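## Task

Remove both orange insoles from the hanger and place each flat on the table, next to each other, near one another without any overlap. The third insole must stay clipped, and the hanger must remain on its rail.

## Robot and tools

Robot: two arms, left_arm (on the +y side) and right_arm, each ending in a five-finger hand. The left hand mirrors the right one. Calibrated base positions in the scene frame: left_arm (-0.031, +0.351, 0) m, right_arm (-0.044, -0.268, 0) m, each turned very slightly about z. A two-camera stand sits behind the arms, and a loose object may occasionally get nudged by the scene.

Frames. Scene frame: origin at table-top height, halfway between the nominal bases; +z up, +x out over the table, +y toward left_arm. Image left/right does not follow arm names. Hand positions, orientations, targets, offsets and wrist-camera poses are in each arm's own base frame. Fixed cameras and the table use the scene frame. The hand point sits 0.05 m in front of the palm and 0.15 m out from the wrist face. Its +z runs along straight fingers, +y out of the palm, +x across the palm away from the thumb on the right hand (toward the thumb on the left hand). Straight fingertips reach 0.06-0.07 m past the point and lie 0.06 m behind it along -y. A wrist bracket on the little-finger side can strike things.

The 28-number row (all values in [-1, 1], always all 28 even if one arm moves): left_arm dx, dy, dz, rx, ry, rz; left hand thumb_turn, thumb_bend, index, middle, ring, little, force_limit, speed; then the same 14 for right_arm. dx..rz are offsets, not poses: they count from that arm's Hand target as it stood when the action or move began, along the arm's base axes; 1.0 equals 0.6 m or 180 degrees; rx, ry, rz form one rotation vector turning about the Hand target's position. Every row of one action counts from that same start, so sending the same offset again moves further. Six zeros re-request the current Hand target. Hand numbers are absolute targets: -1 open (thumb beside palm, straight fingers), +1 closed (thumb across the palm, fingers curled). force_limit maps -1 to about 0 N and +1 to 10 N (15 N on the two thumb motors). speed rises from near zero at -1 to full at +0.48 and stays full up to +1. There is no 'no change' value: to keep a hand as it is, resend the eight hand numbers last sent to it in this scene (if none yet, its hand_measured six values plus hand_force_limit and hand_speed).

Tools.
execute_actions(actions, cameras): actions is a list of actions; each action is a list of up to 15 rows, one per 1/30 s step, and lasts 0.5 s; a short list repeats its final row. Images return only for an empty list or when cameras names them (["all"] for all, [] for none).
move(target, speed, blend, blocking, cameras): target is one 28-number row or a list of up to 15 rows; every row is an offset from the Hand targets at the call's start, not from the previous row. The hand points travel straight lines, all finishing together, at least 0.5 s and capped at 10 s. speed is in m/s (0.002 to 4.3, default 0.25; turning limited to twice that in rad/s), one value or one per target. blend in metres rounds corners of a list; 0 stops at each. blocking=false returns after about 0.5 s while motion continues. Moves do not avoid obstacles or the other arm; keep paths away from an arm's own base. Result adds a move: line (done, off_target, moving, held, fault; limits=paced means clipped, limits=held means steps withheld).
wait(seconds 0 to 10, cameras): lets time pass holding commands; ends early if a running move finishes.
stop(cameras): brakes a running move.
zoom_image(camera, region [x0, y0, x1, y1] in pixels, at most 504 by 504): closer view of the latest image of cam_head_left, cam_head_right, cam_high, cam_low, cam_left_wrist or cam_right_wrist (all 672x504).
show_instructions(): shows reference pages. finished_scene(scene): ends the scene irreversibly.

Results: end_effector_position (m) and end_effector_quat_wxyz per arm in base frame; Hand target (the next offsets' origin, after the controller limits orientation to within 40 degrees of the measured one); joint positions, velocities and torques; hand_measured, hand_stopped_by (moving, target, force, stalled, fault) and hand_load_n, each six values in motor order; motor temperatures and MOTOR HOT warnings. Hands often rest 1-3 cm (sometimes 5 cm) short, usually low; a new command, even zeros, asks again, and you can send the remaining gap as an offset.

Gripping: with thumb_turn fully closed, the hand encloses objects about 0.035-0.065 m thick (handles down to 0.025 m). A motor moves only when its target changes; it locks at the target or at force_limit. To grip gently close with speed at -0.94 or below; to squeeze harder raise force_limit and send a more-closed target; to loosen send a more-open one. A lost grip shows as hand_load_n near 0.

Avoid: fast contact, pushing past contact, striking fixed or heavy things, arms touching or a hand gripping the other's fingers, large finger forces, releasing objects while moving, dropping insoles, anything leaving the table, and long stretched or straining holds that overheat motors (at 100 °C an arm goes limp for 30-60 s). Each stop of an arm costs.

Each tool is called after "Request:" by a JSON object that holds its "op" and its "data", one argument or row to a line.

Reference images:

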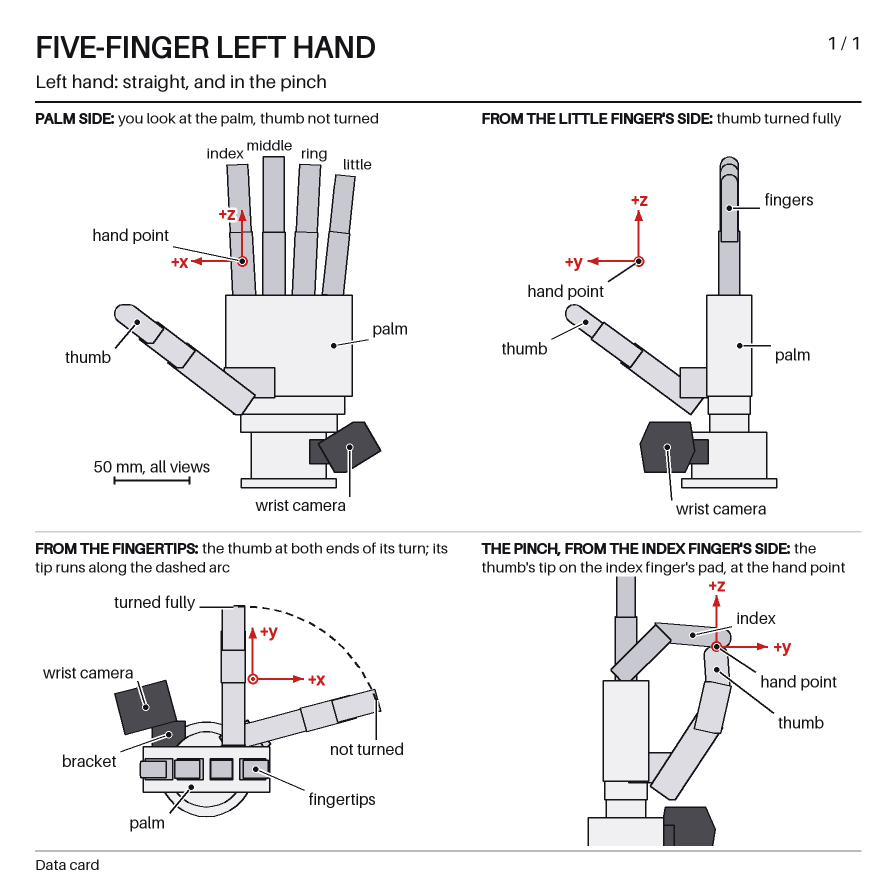

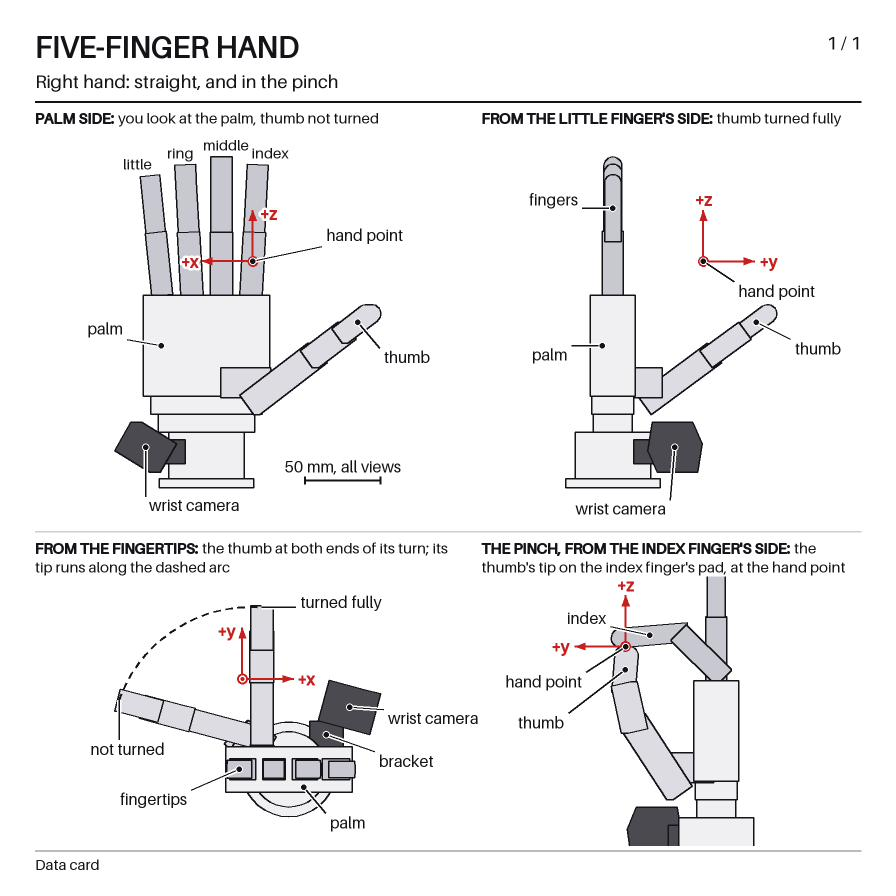

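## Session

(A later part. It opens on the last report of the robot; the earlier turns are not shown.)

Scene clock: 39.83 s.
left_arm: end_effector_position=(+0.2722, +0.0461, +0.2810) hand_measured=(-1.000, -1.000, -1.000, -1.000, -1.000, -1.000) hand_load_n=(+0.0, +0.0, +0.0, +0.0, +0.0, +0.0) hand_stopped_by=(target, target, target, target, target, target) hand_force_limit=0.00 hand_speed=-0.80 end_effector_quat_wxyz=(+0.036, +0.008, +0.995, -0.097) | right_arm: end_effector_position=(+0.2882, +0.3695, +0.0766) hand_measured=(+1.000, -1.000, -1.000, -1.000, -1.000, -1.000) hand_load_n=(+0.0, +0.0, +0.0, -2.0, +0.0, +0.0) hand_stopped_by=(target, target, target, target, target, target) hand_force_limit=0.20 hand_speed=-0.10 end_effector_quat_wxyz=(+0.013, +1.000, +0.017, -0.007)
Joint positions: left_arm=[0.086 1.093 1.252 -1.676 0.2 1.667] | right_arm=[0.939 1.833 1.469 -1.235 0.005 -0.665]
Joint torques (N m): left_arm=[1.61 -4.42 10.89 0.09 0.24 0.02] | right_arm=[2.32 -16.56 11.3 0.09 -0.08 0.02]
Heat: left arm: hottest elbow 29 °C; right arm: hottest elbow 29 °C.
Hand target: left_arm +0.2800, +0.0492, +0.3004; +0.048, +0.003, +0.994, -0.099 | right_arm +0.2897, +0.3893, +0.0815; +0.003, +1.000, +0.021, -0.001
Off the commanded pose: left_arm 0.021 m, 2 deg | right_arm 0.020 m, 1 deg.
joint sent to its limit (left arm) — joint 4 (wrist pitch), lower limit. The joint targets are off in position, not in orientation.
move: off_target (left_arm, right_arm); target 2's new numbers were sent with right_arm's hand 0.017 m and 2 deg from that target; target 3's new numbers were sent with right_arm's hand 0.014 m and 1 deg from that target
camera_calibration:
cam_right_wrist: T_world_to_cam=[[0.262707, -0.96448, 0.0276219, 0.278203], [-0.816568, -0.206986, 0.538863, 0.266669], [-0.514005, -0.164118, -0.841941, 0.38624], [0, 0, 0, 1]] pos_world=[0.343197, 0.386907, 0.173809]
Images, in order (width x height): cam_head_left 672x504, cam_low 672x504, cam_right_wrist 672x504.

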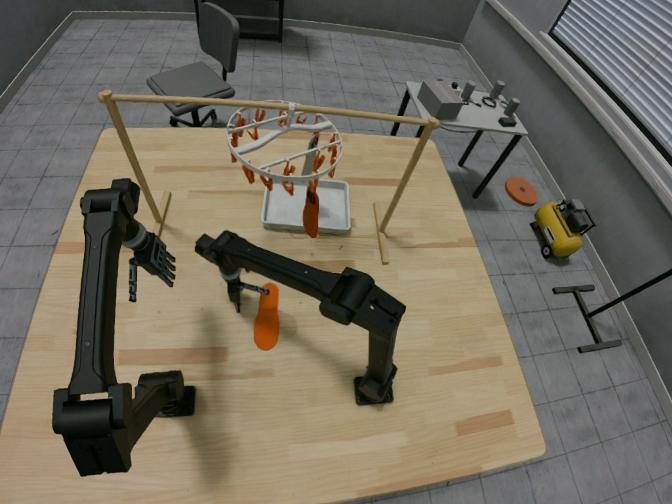

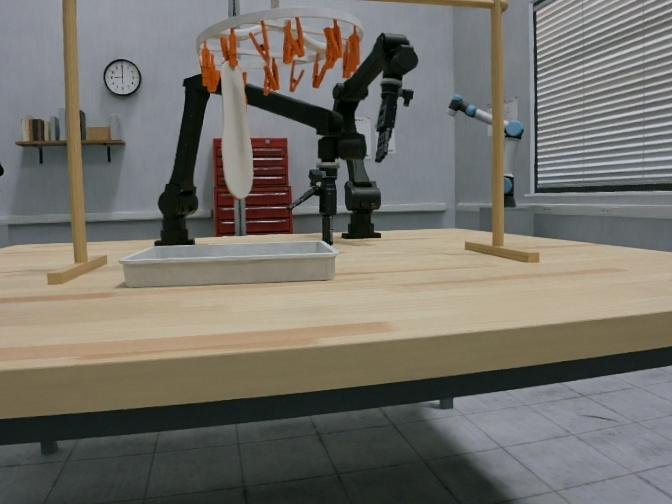

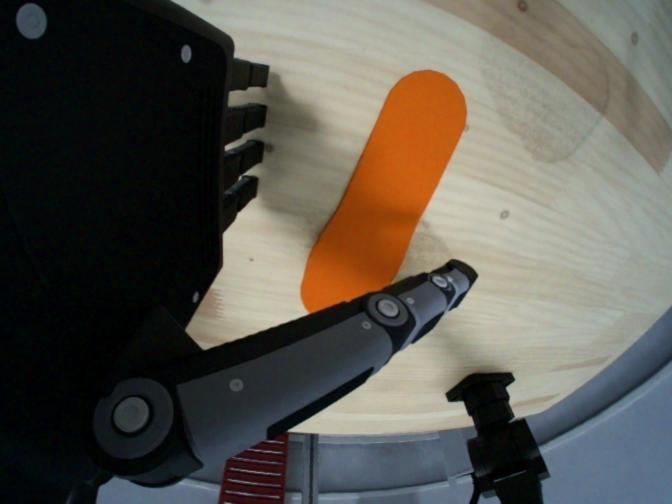

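Request:
{"op": "move", "data": {
  "target": [
    [0,0,0,0,0,0,-1,-1,-1,-1,-1,-1,0,-0.8, 0,-0.03,0.28,0,0,0,1,-1,-1,-1,-1,-1,0.2,-0.1],
    [0,0,0,0,0,0,-1,-1,-1,-1,-1,-1,0,-0.8, -0.033,-0.32,0.28,0,0,-0.2,1,-1,-1,-1,-1,-1,0.2,-0.1],
    [0,0,0,0,0,0,-1,-1,-1,-1,-1,-1,0,-0.8, -0.08,-0.78,0.28,0,0,-0.42,1,-1,-1,-1,-1,-1,0.2,-0.1]
  ],
  "cameras": ["all"],
  "speed": 0.4,
  "blend": 0.04
}}

Request:
{"op": "zoom_image", "data": {
  "camera": "cam_high",
  "region": [210, 130, 410, 320]
}}

Request:
{"op": "zoom_image", "data": {
  "camera": "cam_head_right",
  "region": [210, 95, 370, 255]
}}

Request:
{"op": "zoom_image", "data": {
  "camera": "cam_head_left",
  "region": [210, 90, 370, 250]
}}

Request:
{"op": "zoom_image", "data": {
  "camera": "cam_low",
  "region": [180, 40, 370, 210]
}}

Scene clock: 43.73 s.
left_arm: end_effector_position=(+0.2722, +0.0461, +0.2810) hand_measured=(-1.000, -1.000, -1.000, -1.000, -1.000, -1.000) hand_load_n=(+0.0, +0.0, +0.0, +0.0, +0.0, +0.0) hand_stopped_by=(target, target, target, target, target, target) hand_force_limit=0.00 hand_speed=-0.80 end_effector_quat_wxyz=(+0.036, +0.008, +0.995, -0.097) | right_arm: end_effector_position=(+0.2348, -0.0734, +0.2382) hand_measured=(+1.000, -1.000, -1.000, -1.000, -1.000, -1.000) hand_load_n=(+0.0, +0.0, +0.5, +0.0, +0.0, +0.0) hand_stopped_by=(target, target, target, target, target, target) hand_force_limit=0.20 hand_speed=-0.10 end_effector_quat_wxyz=(+0.008, +0.804, -0.595, -0.014)
Joint positions: left_arm=[0.086 1.093 1.252 -1.676 0.2 1.667] | right_arm=[-0.271 1.179 1.173 -1.597 0.005 -0.568]
Joint torques (N m): left_arm=[1.79 -4.42 10.88 0.08 0.24 0.02] | right_arm=[0.26 -6.71 11.08 -0.09 -0.08 -0.22]
Heat: left arm: hottest elbow 30 °C; right arm: hottest elbow 30 °C.
Hand target: left_arm +0.2800, +0.0492, +0.3004; +0.048, +0.003, +0.994, -0.099 | right_arm +0.2415, -0.0787, +0.2495; +0.002, +0.803, -0.596, -0.002
Off the commanded pose: left_arm 0.021 m, 2 deg | right_arm 0.014 m, 2 deg.
joint sent to its limit (left arm) — joint 4 (wrist pitch), lower limit. The joint targets are off in position, not in orientation.
move: off_target (left_arm, right_arm)
camera_calibration:
cam_left_wrist: T_world_to_cam=[[-0.253902, -0.953023, 0.165172, 0.0641163], [-0.883747, 0.297982, 0.360829, 0.12817], [-0.393096, -0.054355, -0.917889, 0.484518], [0, 0, 0, 1]] pos_world=[0.320011, 0.0492479, 0.387897]
cam_right_wrist: T_world_to_cam=[[-0.862752, -0.504598, 0.0322491, 0.157489], [-0.409971, 0.735441, 0.539491, 0.0179375], [-0.295943, 0.452226, -0.841374, 0.416067], [0, 0, 0, 1]] pos_world=[0.26636, -0.12188, 0.335312]

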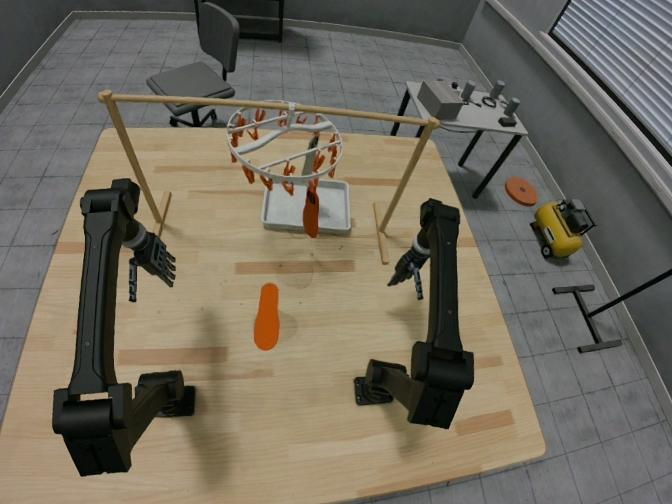

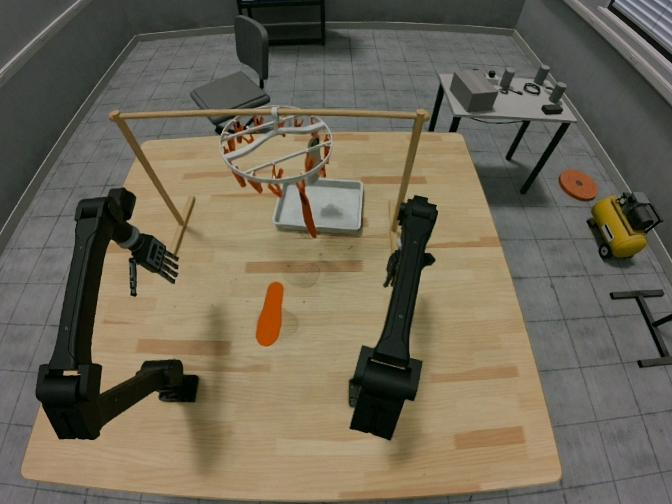

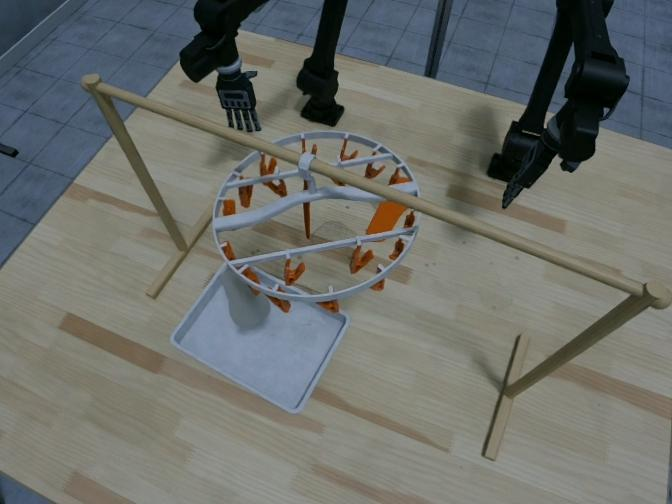

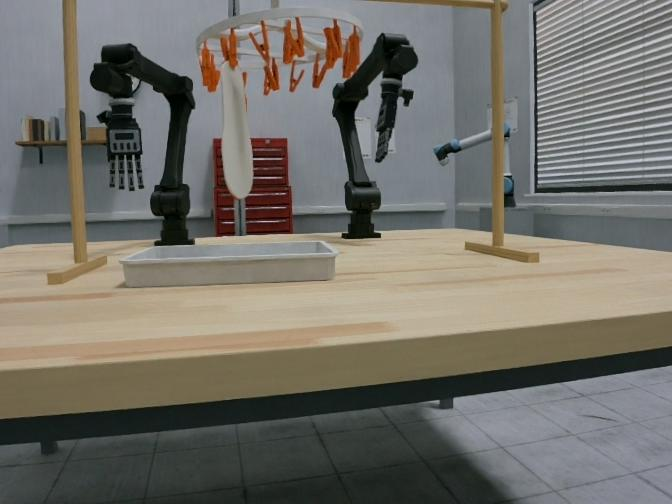

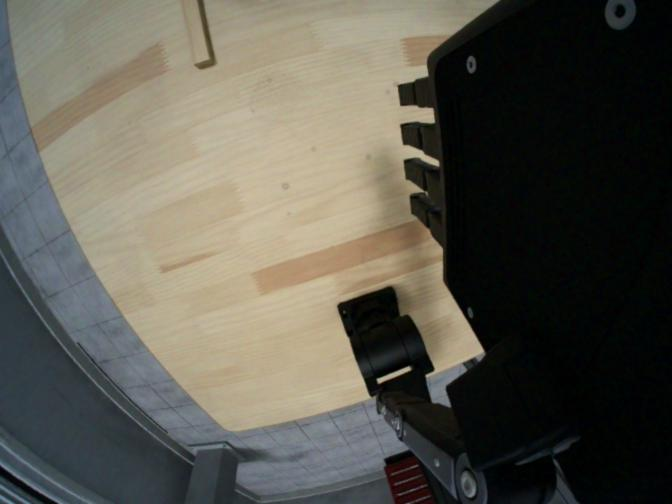

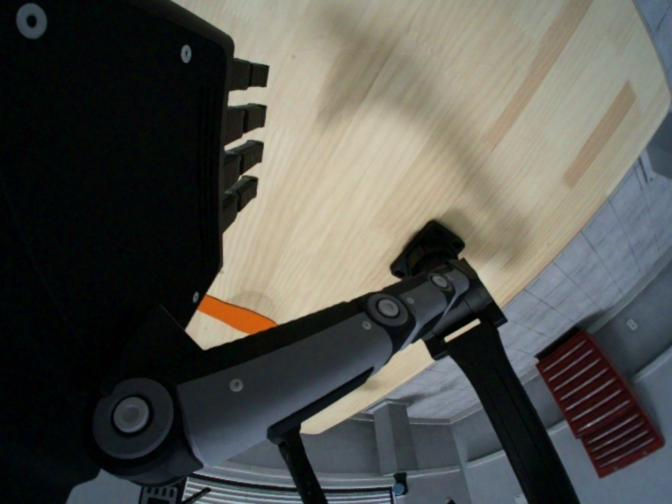

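Scaled by 2.520 from the camera's 672x504 image, which has a finer 960x720 frame.

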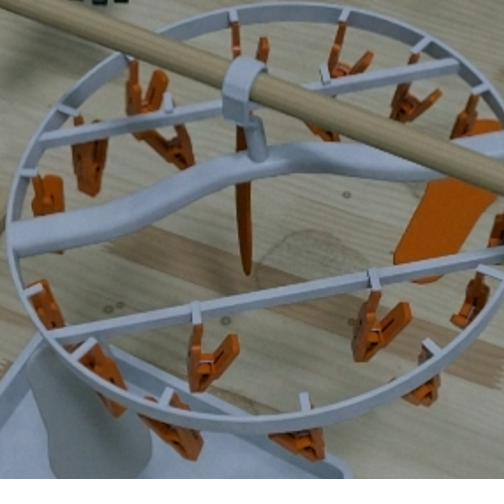

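Scaled by 3.150 from the camera's 672x504 image, which has a finer 960x720 frame.

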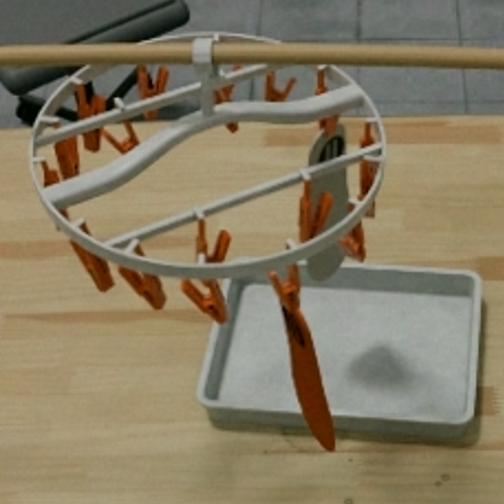

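Scaled by 3.150 from the camera's 672x504 image, which has a finer 960x720 frame.

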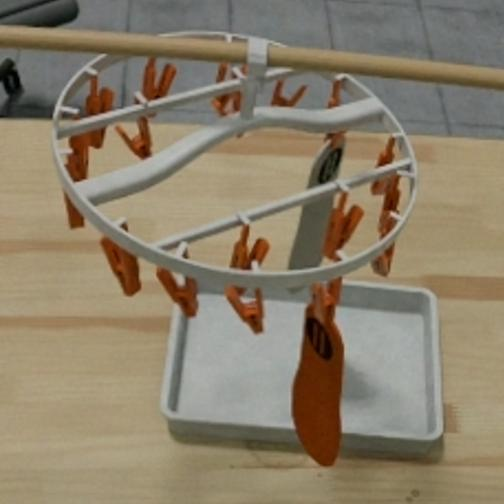

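Scaled by 2.653 from the camera's 672x504 image, which has a finer 960x720 frame.

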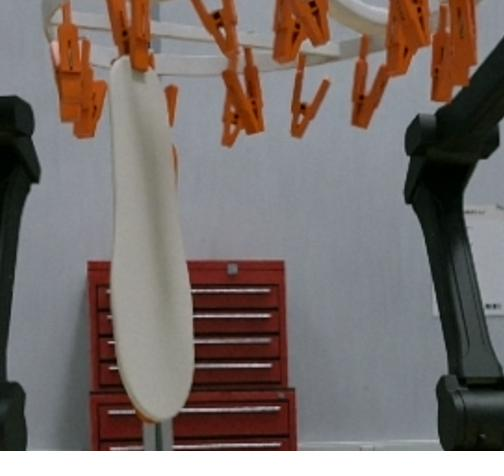

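Request:
{"op": "move", "data": {
  "target": [
    [0,-0.582,0,0.0733,-0.0059,-0.3354,1,-1,-0.4,-0.4,-0.4,-0.4,0,0, 0,0,0,0,0,0,1,-1,-1,-1,-1,-1,0.2,-0.1],
    [0,-0.632,0.033,-0.2015,-0.4379,-0.2236,1,-1,-0.4,-0.4,-0.4,-0.4,0,0, 0,0,0,0,0,0,1,-1,-1,-1,-1,-1,0.2,-0.1],
    [0.198,-0.92,0.05,-0.2015,-0.4379,-0.2236,1,-1,-0.4,-0.4,-0.4,-0.4,0,0, 0,0,0,0,0,0,1,-1,-1,-1,-1,-1,0.2,-0.1]
  ],
  "cameras": ["cam_head_right","cam_left_wrist"],
  "speed": 0.4,
  "blend": 0.03
}}

Scene clock: 49.87 s.
left_arm: end_effector_position=(+0.3905, -0.4894, +0.2955) hand_measured=(+1.000, -1.000, -0.400, -0.400, -0.400, -0.400) hand_load_n=(+0.5, +0.0, +0.0, +0.0, +0.0, +0.0) hand_stopped_by=(target, target, target, target, target, target) hand_force_limit=0.00 hand_speed=0.00 end_effector_quat_wxyz=(+0.590, +0.372, +0.628, -0.345) | right_arm: end_effector_position=(+0.2348, -0.0734, +0.2382) hand_measured=(+1.000, -1.000, -1.000, -1.000, -1.000, -1.000) hand_load_n=(+0.0, +0.0, +0.0, +0.0, +0.0, +0.0) hand_stopped_by=(target, target, target, target, target, target) hand_force_limit=0.20 hand_speed=-0.10 end_effector_quat_wxyz=(+0.008, +0.804, -0.595, -0.014)
Joint positions: left_arm=[-0.961 1.369 0.904 0.398 0.102 1.583] | right_arm=[-0.271 1.179 1.173 -1.597 0.005 -0.568]
Joint torques (N m): left_arm=[0.44 -9.7 11.82 2.77 0.08 -0.01] | right_arm=[-0.09 -7.3 11.07 -0.09 -0.05 -0.19]
Heat: left arm: hottest elbow 30 °C; right arm: hottest elbow 30 °C.
Hand target: left_arm +0.3989, -0.5028, +0.3306; +0.610, +0.359, +0.609, -0.359 | right_arm +0.2416, -0.0786, +0.2495; +0.002, +0.803, -0.596, -0.003
Off the commanded pose: left_arm 0.038 m, 4 deg | right_arm 0.014 m, 2 deg.
move: off_target (left_arm, right_arm)
camera_calibration:
cam_left_wrist: T_world_to_cam=[[-0.853912, -0.462754, -0.238104, 0.174837], [-0.0755281, 0.562877, -0.823082, 0.550954], [0.514908, -0.684856, -0.515598, -0.26671], [0, 0, 0, 1]] pos_world=[0.328239, -0.41187, 0.357595]
Images, in order (width x height): cam_head_right 672x504, cam_left_wrist 672x504.

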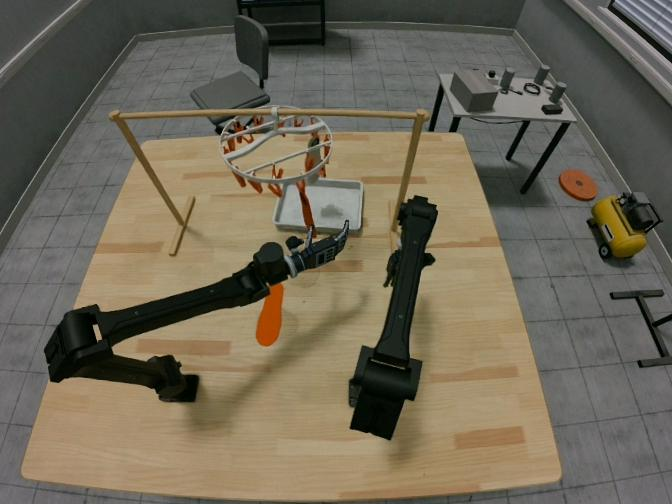

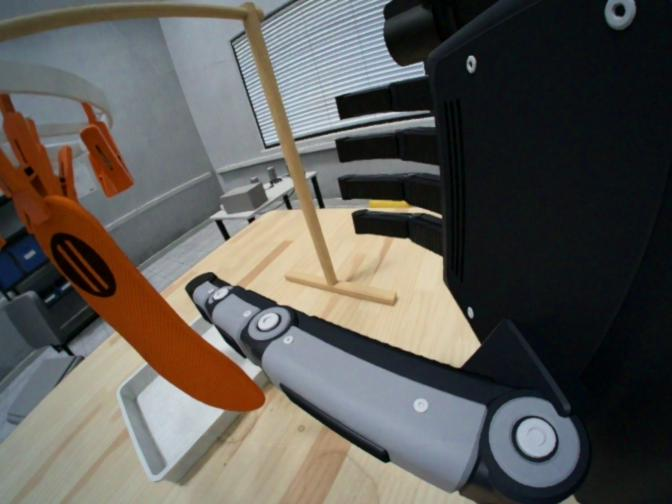

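Request:
{"op": "move", "data": {
  "target": [0.095,0.053,-0.015,0,0,0,1,-1,-0.4,-0.4,-0.4,-0.4,0,0, 0,0,0,0,0,0,1,-1,-1,-1,-1,-1,0.2,-0.1],
  "cameras": ["cam_left_wrist"],
  "speed": 0.15
}}

Scene clock: 51.73 s.
left_arm: end_effector_position=(+0.4406, -0.4636, +0.2866) hand_measured=(+1.000, -1.000, -0.400, -0.400, -0.400, -0.400) hand_load_n=(+0.5, +0.0, +0.0, +0.0, +0.0, +0.0) hand_stopped_by=(target, target, target, target, target, target) hand_force_limit=0.00 hand_speed=0.00 end_effector_quat_wxyz=(+0.586, +0.372, +0.628, -0.351) | right_arm: end_effector_position=(+0.2348, -0.0734, +0.2382) hand_measured=(+1.000, -1.000, -1.000, -1.000, -1.000, -1.000) hand_load_n=(+0.0, +0.0, +0.0, +0.0, +0.0, +0.0) hand_stopped_by=(target, target, target, target, target, target) hand_force_limit=0.20 hand_speed=-0.10 end_effector_quat_wxyz=(+0.008, +0.804, -0.595, -0.014)
Joint positions: left_arm=[-0.828 1.409 0.919 0.421 0.246 1.583] | right_arm=[-0.271 1.179 1.173 -1.597 0.005 -0.568]
Joint torques (N m): left_arm=[0.56 -10.34 11.71 2.88 0.09 0] | right_arm=[0.09 -7.18 11.02 -0.08 -0.09 -0.19]
Heat: left arm: hottest elbow 30 °C; right arm: hottest elbow 30 °C.
Hand target: left_arm +0.4558, -0.4710, +0.3215; +0.609, +0.359, +0.609, -0.359 | right_arm +0.2416, -0.0786, +0.2495; +0.002, +0.803, -0.596, -0.003
Off the commanded pose: left_arm 0.039 m, 4 deg | right_arm 0.014 m, 2 deg.
move: off_target (left_arm, right_arm)
camera_calibration:
cam_left_wrist: T_world_to_cam=[[-0.860864, -0.454632, -0.228525, 0.231476], [-0.0765572, 0.559725, -0.825134, 0.532443], [0.503043, -0.692833, -0.516653, -0.277633], [0, 0, 0, 1]] pos_world=[0.379693, -0.385139, 0.348796]
Images, in order (width x height): cam_left_wrist 672x504.

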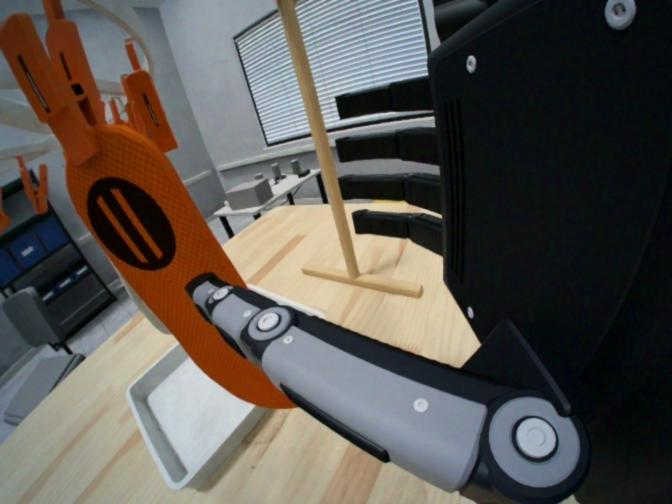

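Request:
{"op": "move", "data": {
  "target": [0.103,0.07,-0.02,0,0,0,1,-1,-0.4,-0.4,-0.4,-0.4,0,0, 0,0,0,0,0,0,1,-1,-1,-1,-1,-1,0.2,-0.1],
  "cameras": ["cam_left_wrist"],
  "speed": 0.12
}}

Scene clock: 54.00 s.
left_arm: end_effector_position=(+0.4993, -0.4249, +0.2766) hand_measured=(+1.000, -1.000, -0.400, -0.400, -0.400, -0.400) hand_load_n=(+0.5, +0.0, +0.0, +0.0, +0.0, +0.0) hand_stopped_by=(target, target, target, target, target, target) hand_force_limit=0.00 hand_speed=0.00 end_effector_quat_wxyz=(+0.586, +0.369, +0.628, -0.356) | right_arm: end_effector_position=(+0.2348, -0.0734, +0.2382) hand_measured=(+1.000, -1.000, -1.000, -1.000, -1.000, -1.000) hand_load_n=(+0.0, +0.0, +0.0, +0.0, +0.0, +0.0) hand_stopped_by=(target, target, target, target, target, target) hand_force_limit=0.20 hand_speed=-0.10 end_effector_quat_wxyz=(+0.008, +0.804, -0.595, -0.014)
Joint positions: left_arm=[-0.673 1.465 0.947 0.453 0.403 1.583] | right_arm=[-0.271 1.179 1.173 -1.597 0.005 -0.568]
Joint torques (N m): left_arm=[1.32 -10.99 11.54 2.8 0.11 0] | right_arm=[-0.26 -7.24 11.04 -0.18 -0.07 -0.18]
Heat: left arm: hottest elbow 30 °C; right arm: hottest elbow 30 °C.
Hand target: left_arm +0.5177, -0.4290, +0.3096; +0.610, +0.359, +0.609, -0.359 | right_arm +0.2416, -0.0786, +0.2495; +0.002, +0.803, -0.596, -0.003
Off the commanded pose: left_arm 0.038 m, 4 deg | right_arm 0.014 m, 2 deg.
move: off_target (left_arm, right_arm)
camera_calibration:
cam_left_wrist: T_world_to_cam=[[-0.862958, -0.455056, -0.219605, 0.295748], [-0.0799092, 0.552068, -0.829961, 0.506769], [0.498916, -0.698673, -0.512775, -0.287013], [0, 0, 0, 1]] pos_world=[0.438909, -0.345718, 0.338373]
Images, in order (width x height): cam_left_wrist 672x504.

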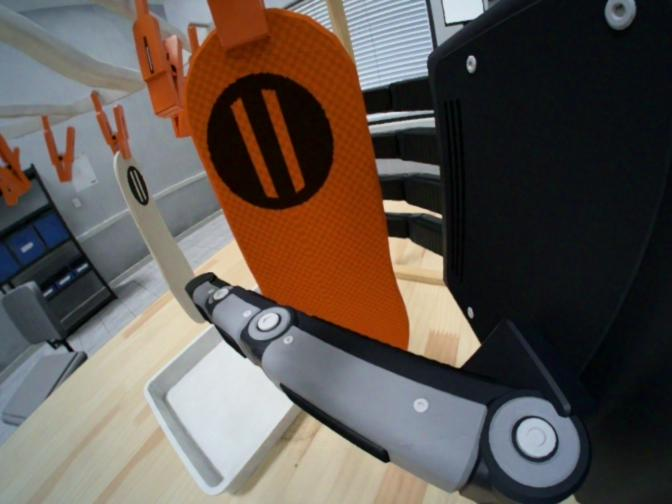

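Request:
{"op": "move", "data": {
  "target": [
    [-0.022,-0.012,0,0,0,0,1,-1,-0.4,-0.4,-0.4,-0.4,0,0, 0,0,0,0,0,0,1,-1,-1,-1,-1,-1,0.2,-0.1],
    [-0.022,-0.012,0,0,0,0,1,-0.25,0,0,0,0,-0.5,-0.5, 0,0,0,0,0,0,1,-1,-1,-1,-1,-1,0.2,-0.1]
  ],
  "cameras": ["cam_left_wrist","cam_high"],
  "speed": 0.12
}}

Scene clock: 56.90 s.
left_arm: end_effector_position=(+0.5022, -0.4219, +0.2765) hand_measured=(+1.000, -0.250, +0.000, +0.000, +0.000, +0.000) hand_load_n=(+0.0, +0.0, +0.5, +0.0, +0.0, +0.0) hand_stopped_by=(target, target, target, target, target, target) hand_force_limit=-0.50 hand_speed=-0.50 end_effector_quat_wxyz=(+0.590, +0.362, +0.632, -0.348) | right_arm: end_effector_position=(+0.2348, -0.0734, +0.2382) hand_measured=(+1.000, -1.000, -1.000, -1.000, -1.000, -1.000) hand_load_n=(+0.0, +0.0, +0.0, +0.0, +0.0, +0.0) hand_stopped_by=(target, target, target, target, target, target) hand_force_limit=0.20 hand_speed=-0.10 end_effector_quat_wxyz=(+0.008, +0.804, -0.595, -0.014)
Joint positions: left_arm=[-0.675 1.465 0.947 0.453 0.378 1.582] | right_arm=[-0.271 1.179 1.173 -1.597 0.005 -0.568]
Joint torques (N m): left_arm=[-0.85 -12.16 10.54 2.85 -0.05 0.01] | right_arm=[0.26 -7.71 10.95 -0.12 -0.06 -0.18]
Heat: left arm: hottest elbow 30 °C; right arm: hottest elbow 30 °C.
Hand target: left_arm +0.5045, -0.4362, +0.3096; +0.610, +0.359, +0.609, -0.359 | right_arm +0.2416, -0.0786, +0.2495; +0.002, +0.803, -0.596, -0.003
Off the commanded pose: left_arm 0.036 m, 4 deg | right_arm 0.014 m, 2 deg.
move: off_target (left_arm, right_arm); target 2's new numbers were sent with left_arm's hand 0.036 m and 4 deg from that target
camera_calibration:
cam_left_wrist: T_world_to_cam=[[-0.851703, -0.475428, -0.220388, 0.285582], [-0.0928403, 0.550815, -0.829448, 0.511137], [0.515736, -0.685982, -0.513269, -0.28937], [0, 0, 0, 1]] pos_world=[0.439923, -0.344271, 0.338376]
Images, in order (width x height): cam_high 672x504, cam_left_wrist 672x504.

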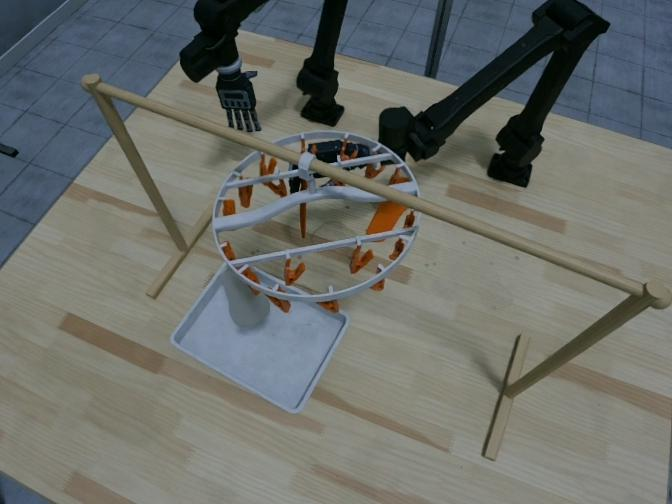

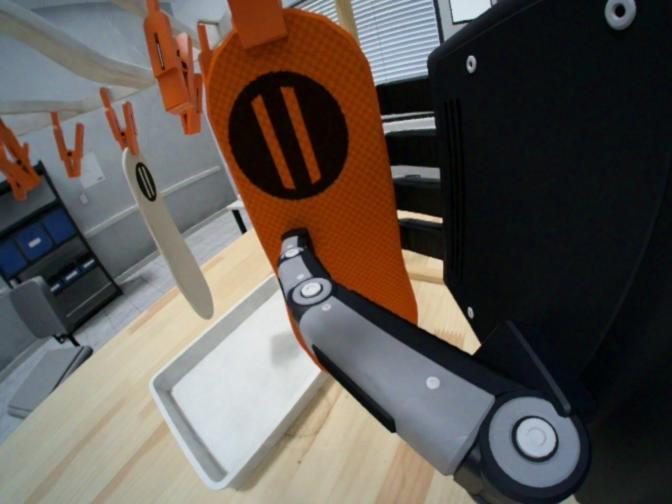

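Request:
{"op": "move", "data": {
  "target": [-0.03,-0.017,0,0,0,0,1,-0.25,0,0,0,0,-0.5,-0.5, 0,0,0,0,0,0,1,-1,-1,-1,-1,-1,0.2,-0.1],
  "cameras": ["cam_left_wrist"],
  "speed": 0.12
}}

Scene clock: 58.80 s.
left_arm: end_effector_position=(+0.4899, -0.4358, +0.2799) hand_measured=(+1.000, -0.250, +0.000, +0.000, +0.000, +0.000) hand_load_n=(+0.5, +0.0, +0.0, +0.0, -0.5, +0.0) hand_stopped_by=(target, target, target, target, target, target) hand_force_limit=-0.50 hand_speed=-0.50 end_effector_quat_wxyz=(+0.593, +0.362, +0.630, -0.348) | right_arm: end_effector_position=(+0.2348, -0.0734, +0.2382) hand_measured=(+1.000, -1.000, -1.000, -1.000, -1.000, -1.000) hand_load_n=(+0.0, +0.0, +0.0, +0.0, +0.0, +0.0) hand_stopped_by=(target, target, target, target, target, target) hand_force_limit=0.20 hand_speed=-0.10 end_effector_quat_wxyz=(+0.008, +0.804, -0.595, -0.014)
Joint positions: left_arm=[-0.716 1.461 0.947 0.455 0.335 1.581] | right_arm=[-0.271 1.179 1.173 -1.597 0.005 -0.568]
Joint torques (N m): left_arm=[-0.5 -13.1 9.33 2.8 -0.06 0.01] | right_arm=[0.09 -7.53 11.07 -0.05 -0.07 -0.22]
Heat: left arm: hottest elbow 30 °C; right arm: hottest elbow 31 °C.
Hand target: left_arm +0.4865, -0.4464, +0.3095; +0.610, +0.359, +0.609, -0.359 | right_arm +0.2416, -0.0786, +0.2495; +0.002, +0.803, -0.596, -0.003
Off the commanded pose: left_arm 0.032 m, 3 deg | right_arm 0.014 m, 2 deg.
move: off_target (left_arm, right_arm)
camera_calibration:
cam_left_wrist: T_world_to_cam=[[-0.849916, -0.476767, -0.224357, 0.268832], [-0.0882929, 0.548632, -0.831389, 0.51779], [0.519469, -0.686801, -0.508386, -0.294354], [0, 0, 0, 1]] pos_world=[0.427109, -0.358068, 0.341154]
Images, in order (width x height): cam_left_wrist 672x504.

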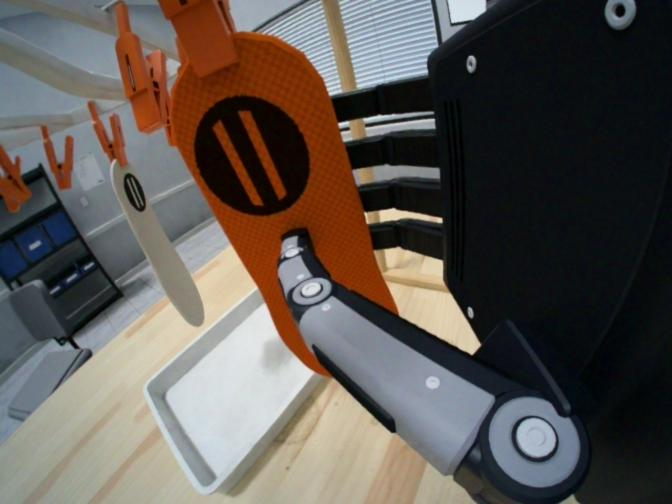

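Request:
{"op": "move", "data": {
  "target": [0,0,0,0,0,0,1,0.6,0.5,0.5,0.18,0.18,0.2,-0.9, 0,0,0,0,0,0,1,-1,-1,-1,-1,-1,0.2,-0.1],
  "cameras": ["cam_left_wrist","cam_high"]
}}

Scene clock: 60.30 s.
left_arm: end_effector_position=(+0.4899, -0.4357, +0.2799) hand_measured=(+1.000, -0.128, +0.222, +0.202, +0.180, +0.180) hand_load_n=(+0.5, +8.5, +6.5, +7.5, +0.0, +0.0) hand_stopped_by=(target, force, force, force, target, target) hand_force_limit=0.20 hand_speed=-0.90 end_effector_quat_wxyz=(+0.593, +0.362, +0.630, -0.348) | right_arm: end_effector_position=(+0.2348, -0.0734, +0.2382) hand_measured=(+1.000, -1.000, -1.000, -1.000, -1.000, -1.000) hand_load_n=(-0.5, +0.0, +0.0, +0.0, +0.0, +0.0) hand_stopped_by=(target, target, target, target, target, target) hand_force_limit=0.20 hand_speed=-0.10 end_effector_quat_wxyz=(+0.008, +0.804, -0.595, -0.014)
Joint positions: left_arm=[-0.716 1.461 0.947 0.455 0.335 1.581] | right_arm=[-0.271 1.179 1.173 -1.597 0.005 -0.568]
Joint torques (N m): left_arm=[-0.62 -13.1 9.33 2.88 -0.05 0.02] | right_arm=[-0.32 -7.3 11.06 -0.03 -0.06 -0.18]
Heat: left arm: hottest elbow 30 °C; right arm: hottest elbow 31 °C.
Hand target: left_arm +0.4865, -0.4464, +0.3095; +0.610, +0.359, +0.609, -0.359 | right_arm +0.2416, -0.0786, +0.2495; +0.002, +0.803, -0.596, -0.003
Off the commanded pose: left_arm 0.032 m, 3 deg | right_arm 0.014 m, 2 deg.
move: off_target (left_arm, right_arm)
camera_calibration:
cam_left_wrist: T_world_to_cam=[[-0.849719, -0.477102, -0.224392, 0.268638], [-0.0884823, 0.548607, -0.831385, 0.517861], [0.519758, -0.686589, -0.508377, -0.294404], [0, 0, 0, 1]] pos_world=[0.427108, -0.358069, 0.341154]
Images, in order (width x height): cam_high 672x504, cam_left_wrist 672x504.

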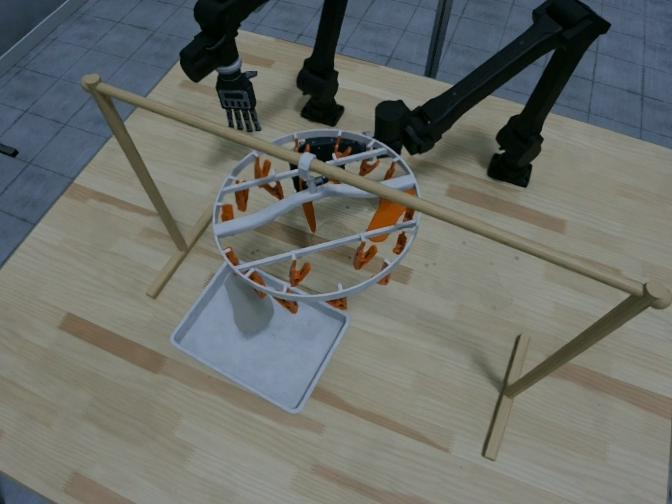

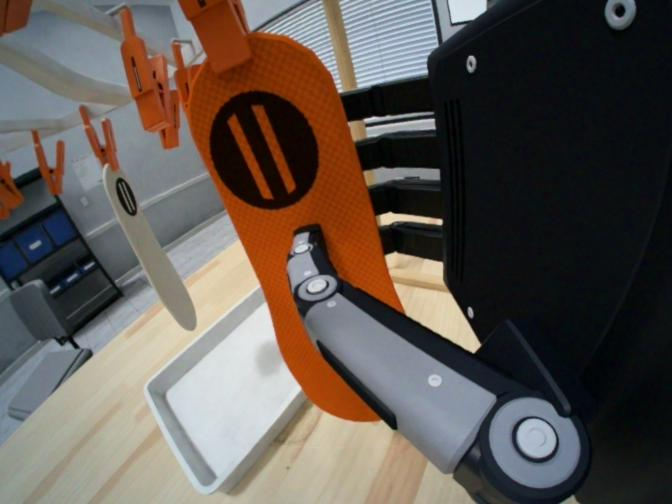

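Request:
{"op": "move", "data": {
  "target": [
    [-0.04,-0.01,-0.14,0,0,0,1,0.6,0.5,0.5,0.18,0.18,0.2,-0.9, 0,0,0,0,0,0,1,-1,-1,-1,-1,-1,0.2,-0.1],
    [-0.15,-0.06,-0.215,0,0,0,1,0.6,0.5,0.5,0.18,0.18,0.2,-0.9, 0,0,0,0,0,0,1,-1,-1,-1,-1,-1,0.2,-0.1]
  ],
  "cameras": ["cam_left_wrist","cam_high","cam_low"],
  "speed": 0.12,
  "blend": 0.02
}}

Scene clock: 63.13 s.
left_arm: end_effector_position=(+0.3995, -0.4736, +0.1674) hand_measured=(+1.000, -0.128, +0.222, +0.202, +0.180, +0.180) hand_load_n=(+0.0, +7.0, +7.0, +8.0, +0.0, +0.0) hand_stopped_by=(target, force, force, force, target, target) hand_force_limit=0.20 hand_speed=-0.90 end_effector_quat_wxyz=(+0.601, +0.364, +0.621, -0.347) | right_arm: end_effector_position=(+0.2348, -0.0734, +0.2382) hand_measured=(+1.000, -1.000, -1.000, -1.000, -1.000, -1.000) hand_load_n=(+0.0, +0.0, +0.0, -0.5, +0.0, +0.5) hand_stopped_by=(target, target, target, target, target, target) hand_force_limit=0.20 hand_speed=-0.10 end_effector_quat_wxyz=(+0.008, +0.804, -0.595, -0.014)
Joint positions: left_arm=[-0.926 1.616 0.72 0.86 0.128 1.582] | right_arm=[-0.271 1.179 1.173 -1.597 0.005 -0.568]
Joint torques (N m): left_arm=[-0.5 -12.1 6.69 2.91 -0.06 0.01] | right_arm=[-0.15 -6.89 11.1 -0.02 -0.08 -0.18]
Heat: left arm: hottest elbow 30 °C; right arm: hottest elbow 31 °C.
Hand target: left_arm +0.3965, -0.4824, +0.1805; +0.610, +0.359, +0.609, -0.359 | right_arm +0.2416, -0.0786, +0.2495; +0.002, +0.803, -0.596, -0.003
Off the commanded pose: left_arm 0.016 m, 2 deg | right_arm 0.014 m, 2 deg.
move: off_target (left_arm, right_arm)
camera_calibration:
cam_left_wrist: T_world_to_cam=[[-0.84595, -0.476359, -0.239689, 0.149911], [-0.0667156, 0.540487, -0.838703, 0.425812], [0.529073, -0.69351, -0.489005, -0.340889], [0, 0, 0, 1]] pos_world=[0.33558, -0.395144, 0.226366]
Images, in order (width x height): cam_high 672x504, cam_low 672x504, cam_left_wrist 672x504.

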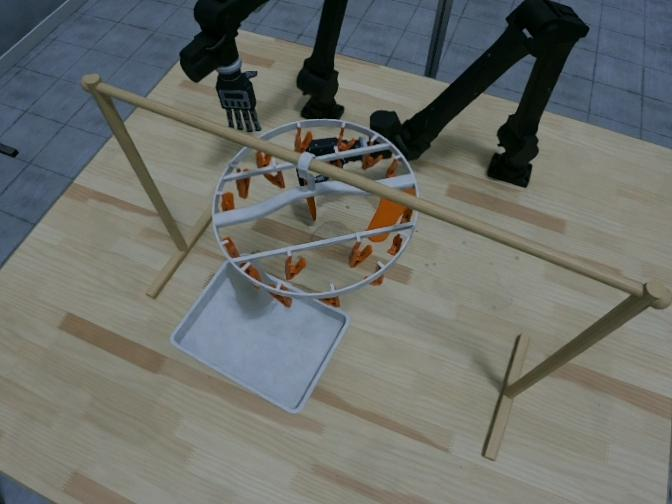

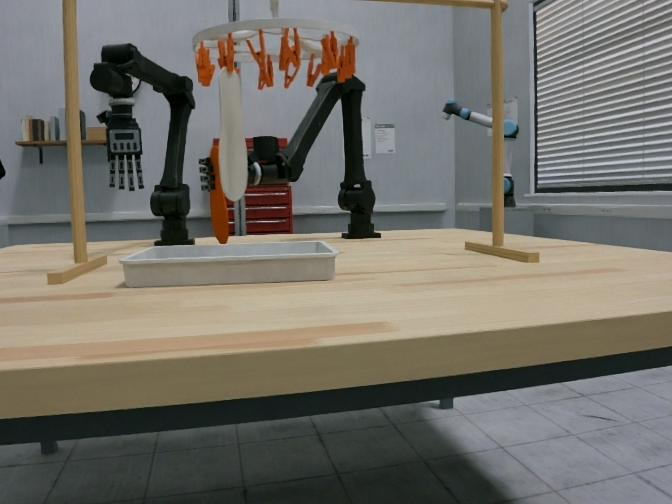

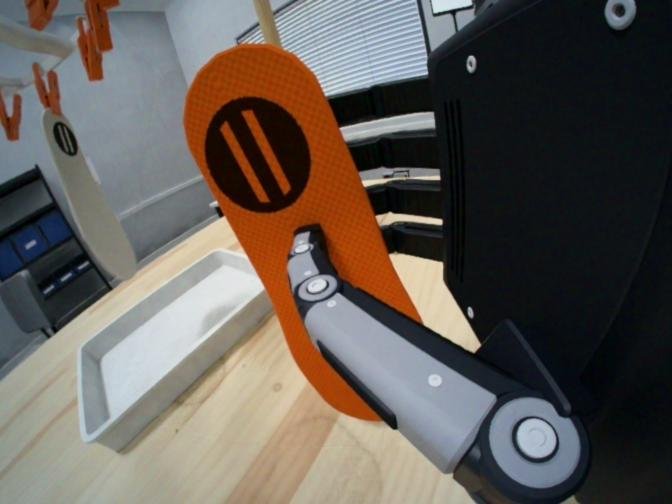

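Request:
{"op": "move", "data": {
  "target": [
    [-0.094,0.054,0.216,0,0,0,1,0.6,0.5,0.5,0.18,0.18,0.2,-0.9, 0,0,0,0,0,0,1,-1,-1,-1,-1,-1,0.2,-0.1],
    [-0.183,0.092,0.033,0.2711,0.4427,0.2554,1,0.6,0.5,0.5,0.18,0.18,0.2,-0.9, 0,0,0,0,0,0,1,-1,-1,-1,-1,-1,0.2,-0.1],
    [-0.183,0.092,-0.19,0.2711,0.4427,0.2554,1,0.6,0.5,0.5,0.18,0.18,0.2,-0.9, 0,0,0,0,0,0,1,-1,-1,-1,-1,-1,0.2,-0.1]
  ],
  "cameras": ["cam_left_wrist","cam_head_left","cam_head_right","cam_low"],
  "speed": [0.3,0.35,0.2],
  "blend": [0.04,0.03,0]
}}

Scene clock: 69.77 s.
left_arm: end_effector_position=(+0.2789, -0.4249, +0.0642) hand_measured=(+1.000, -0.128, +0.222, +0.202, +0.180, +0.180) hand_load_n=(+0.0, +7.0, +7.0, +8.0, +0.0, +0.0) hand_stopped_by=(target, force, force, force, target, target) hand_force_limit=0.20 hand_speed=-0.90 end_effector_quat_wxyz=(-0.005, +0.029, +1.000, +0.009) | right_arm: end_effector_position=(+0.2348, -0.0734, +0.2382) hand_measured=(+1.000, -1.000, -1.000, -1.000, -1.000, -1.000) hand_load_n=(+0.0, +0.0, +0.0, +0.0, +0.0, +0.0) hand_stopped_by=(target, target, target, target, target, target) hand_force_limit=0.20 hand_speed=-0.10 end_effector_quat_wxyz=(+0.008, +0.804, -0.595, -0.014)
Joint positions: left_arm=[-1.009 1.938 1.594 -1.248 -0.001 0.62] | right_arm=[-0.271 1.179 1.173 -1.597 0.005 -0.568]
Joint torques (N m): left_arm=[1.49 -18.26 7.2 0.7 0.06 -0.06] | right_arm=[0.03 -7.24 11.02 -0.1 -0.08 -0.19]
Heat: left arm: hottest elbow 30 °C; right arm: hottest elbow 31 °C.
Hand target: left_arm +0.2867, -0.4272, +0.0665; +0.000, +0.017, +1.000, +0.000 | right_arm +0.2416, -0.0786, +0.2495; +0.002, +0.803, -0.596, -0.003
Off the commanded pose: left_arm 0.008 m, 2 deg | right_arm 0.014 m, 2 deg.
move: off_target (right_arm)
camera_calibration:
cam_left_wrist: T_world_to_cam=[[-0.289463, -0.956979, -0.0200371, -0.327107], [-0.839294, 0.24369, 0.486005, 0.30924], [-0.460214, 0.157498, -0.873727, 0.368502], [0, 0, 0, 1]] pos_world=[0.334448, -0.446432, 0.165124]
Images, in order (width x height): cam_head_left 672x504, cam_head_right 672x504, cam_low 672x504, cam_left_wrist 672x504.

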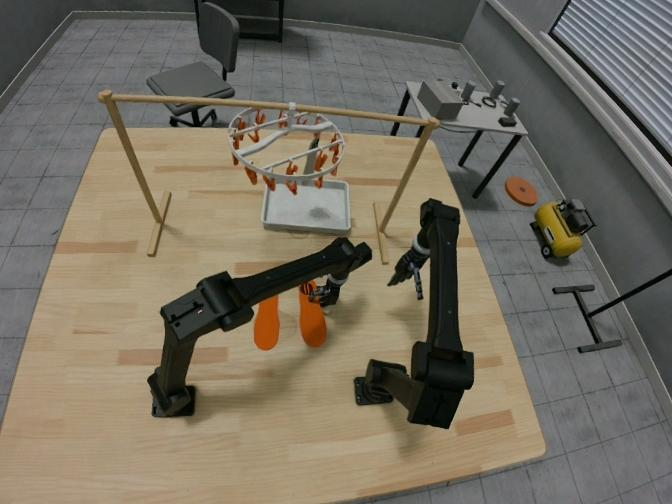

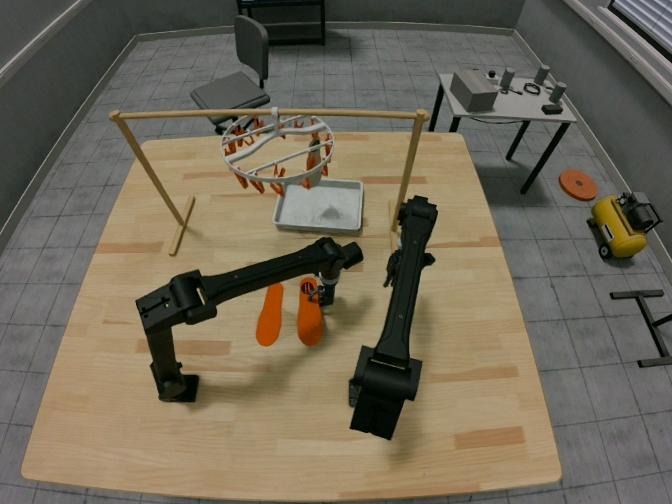

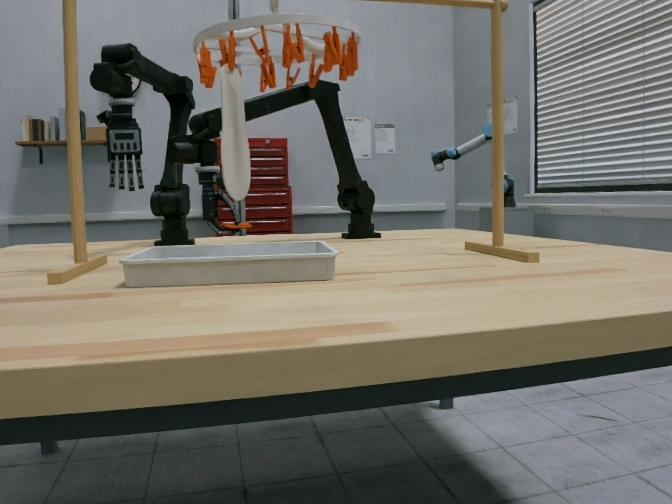

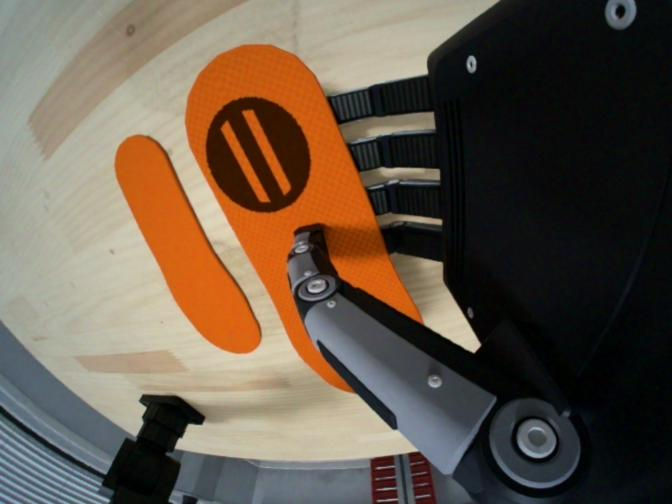

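Request:
{"op": "move", "data": {
  "target": [
    [0,0.072,0,0,0,0,1,0.6,0.5,0.5,0.18,0.18,0.2,-0.9, 0,0,0,0,0,0,1,-1,-1,-1,-1,-1,0.2,-0.1],
    [0,0.072,-0.06,0,0,0,1,0.6,0.5,0.5,0.18,0.18,0.2,-0.9, 0,0,0,0,0,0,1,-1,-1,-1,-1,-1,0.2,-0.1]
  ],
  "cameras": ["cam_left_wrist"],
  "speed": 0.1,
  "blend": 0.01
}}

Scene clock: 72.17 s.
left_arm: end_effector_position=(+0.2790, -0.3856, +0.0352) hand_measured=(+1.000, -0.128, +0.222, +0.202, +0.180, +0.180) hand_load_n=(+0.0, +7.0, +7.0, +8.0, +0.0, +0.5) hand_stopped_by=(target, force, force, force, target, target) hand_force_limit=0.20 hand_speed=-0.90 end_effector_quat_wxyz=(-0.001, +0.019, +1.000, +0.002) | right_arm: end_effector_position=(+0.2348, -0.0734, +0.2382) hand_measured=(+1.000, -1.000, -1.000, -1.000, -1.000, -1.000) hand_load_n=(+0.0, +0.0, +0.0, +0.0, +0.0, -0.5) hand_stopped_by=(target, target, target, target, target, target) hand_force_limit=0.20 hand_speed=-0.10 end_effector_quat_wxyz=(+0.008, +0.804, -0.595, -0.014)
Joint positions: left_arm=[-0.968 1.877 1.421 -1.119 -0.001 0.641] | right_arm=[-0.271 1.179 1.173 -1.597 0.005 -0.568]
Joint torques (N m): left_arm=[0.5 -16.03 6.49 0.75 0.02 0.18] | right_arm=[0.03 -7.06 10.99 -0.18 -0.07 -0.2]
Heat: left arm: hottest elbow 30 °C; right arm: hottest elbow 31 °C.
Hand target: left_arm +0.2867, -0.3840, +0.0305; +0.000, +0.017, +1.000, +0.000 | right_arm +0.2416, -0.0786, +0.2495; +0.002, +0.803, -0.596, -0.003
Off the commanded pose: left_arm 0.009 m, 0 deg | right_arm 0.014 m, 2 deg.
move: off_target (right_arm)
camera_calibration:
cam_left_wrist: T_world_to_cam=[[-0.27005, -0.96281, -0.00835058, -0.298149], [-0.848179, 0.233775, 0.475333, 0.312785], [-0.455703, 0.135446, -0.879766, 0.327482], [0, 0, 0, 1]] pos_world=[0.334018, -0.404539, 0.136941]
Images, in order (width x height): cam_left_wrist 672x504.

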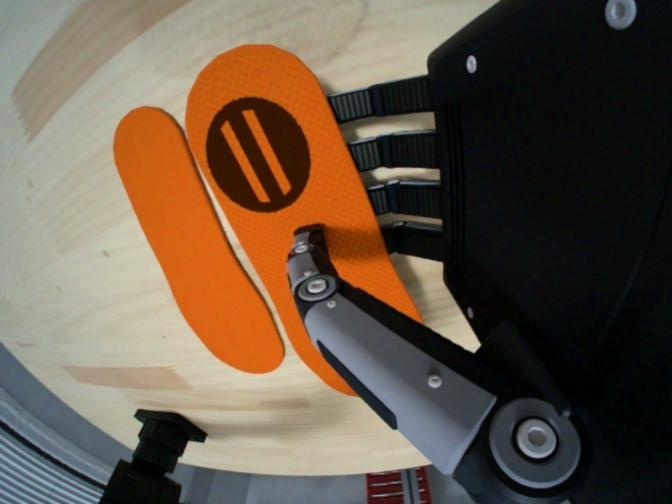

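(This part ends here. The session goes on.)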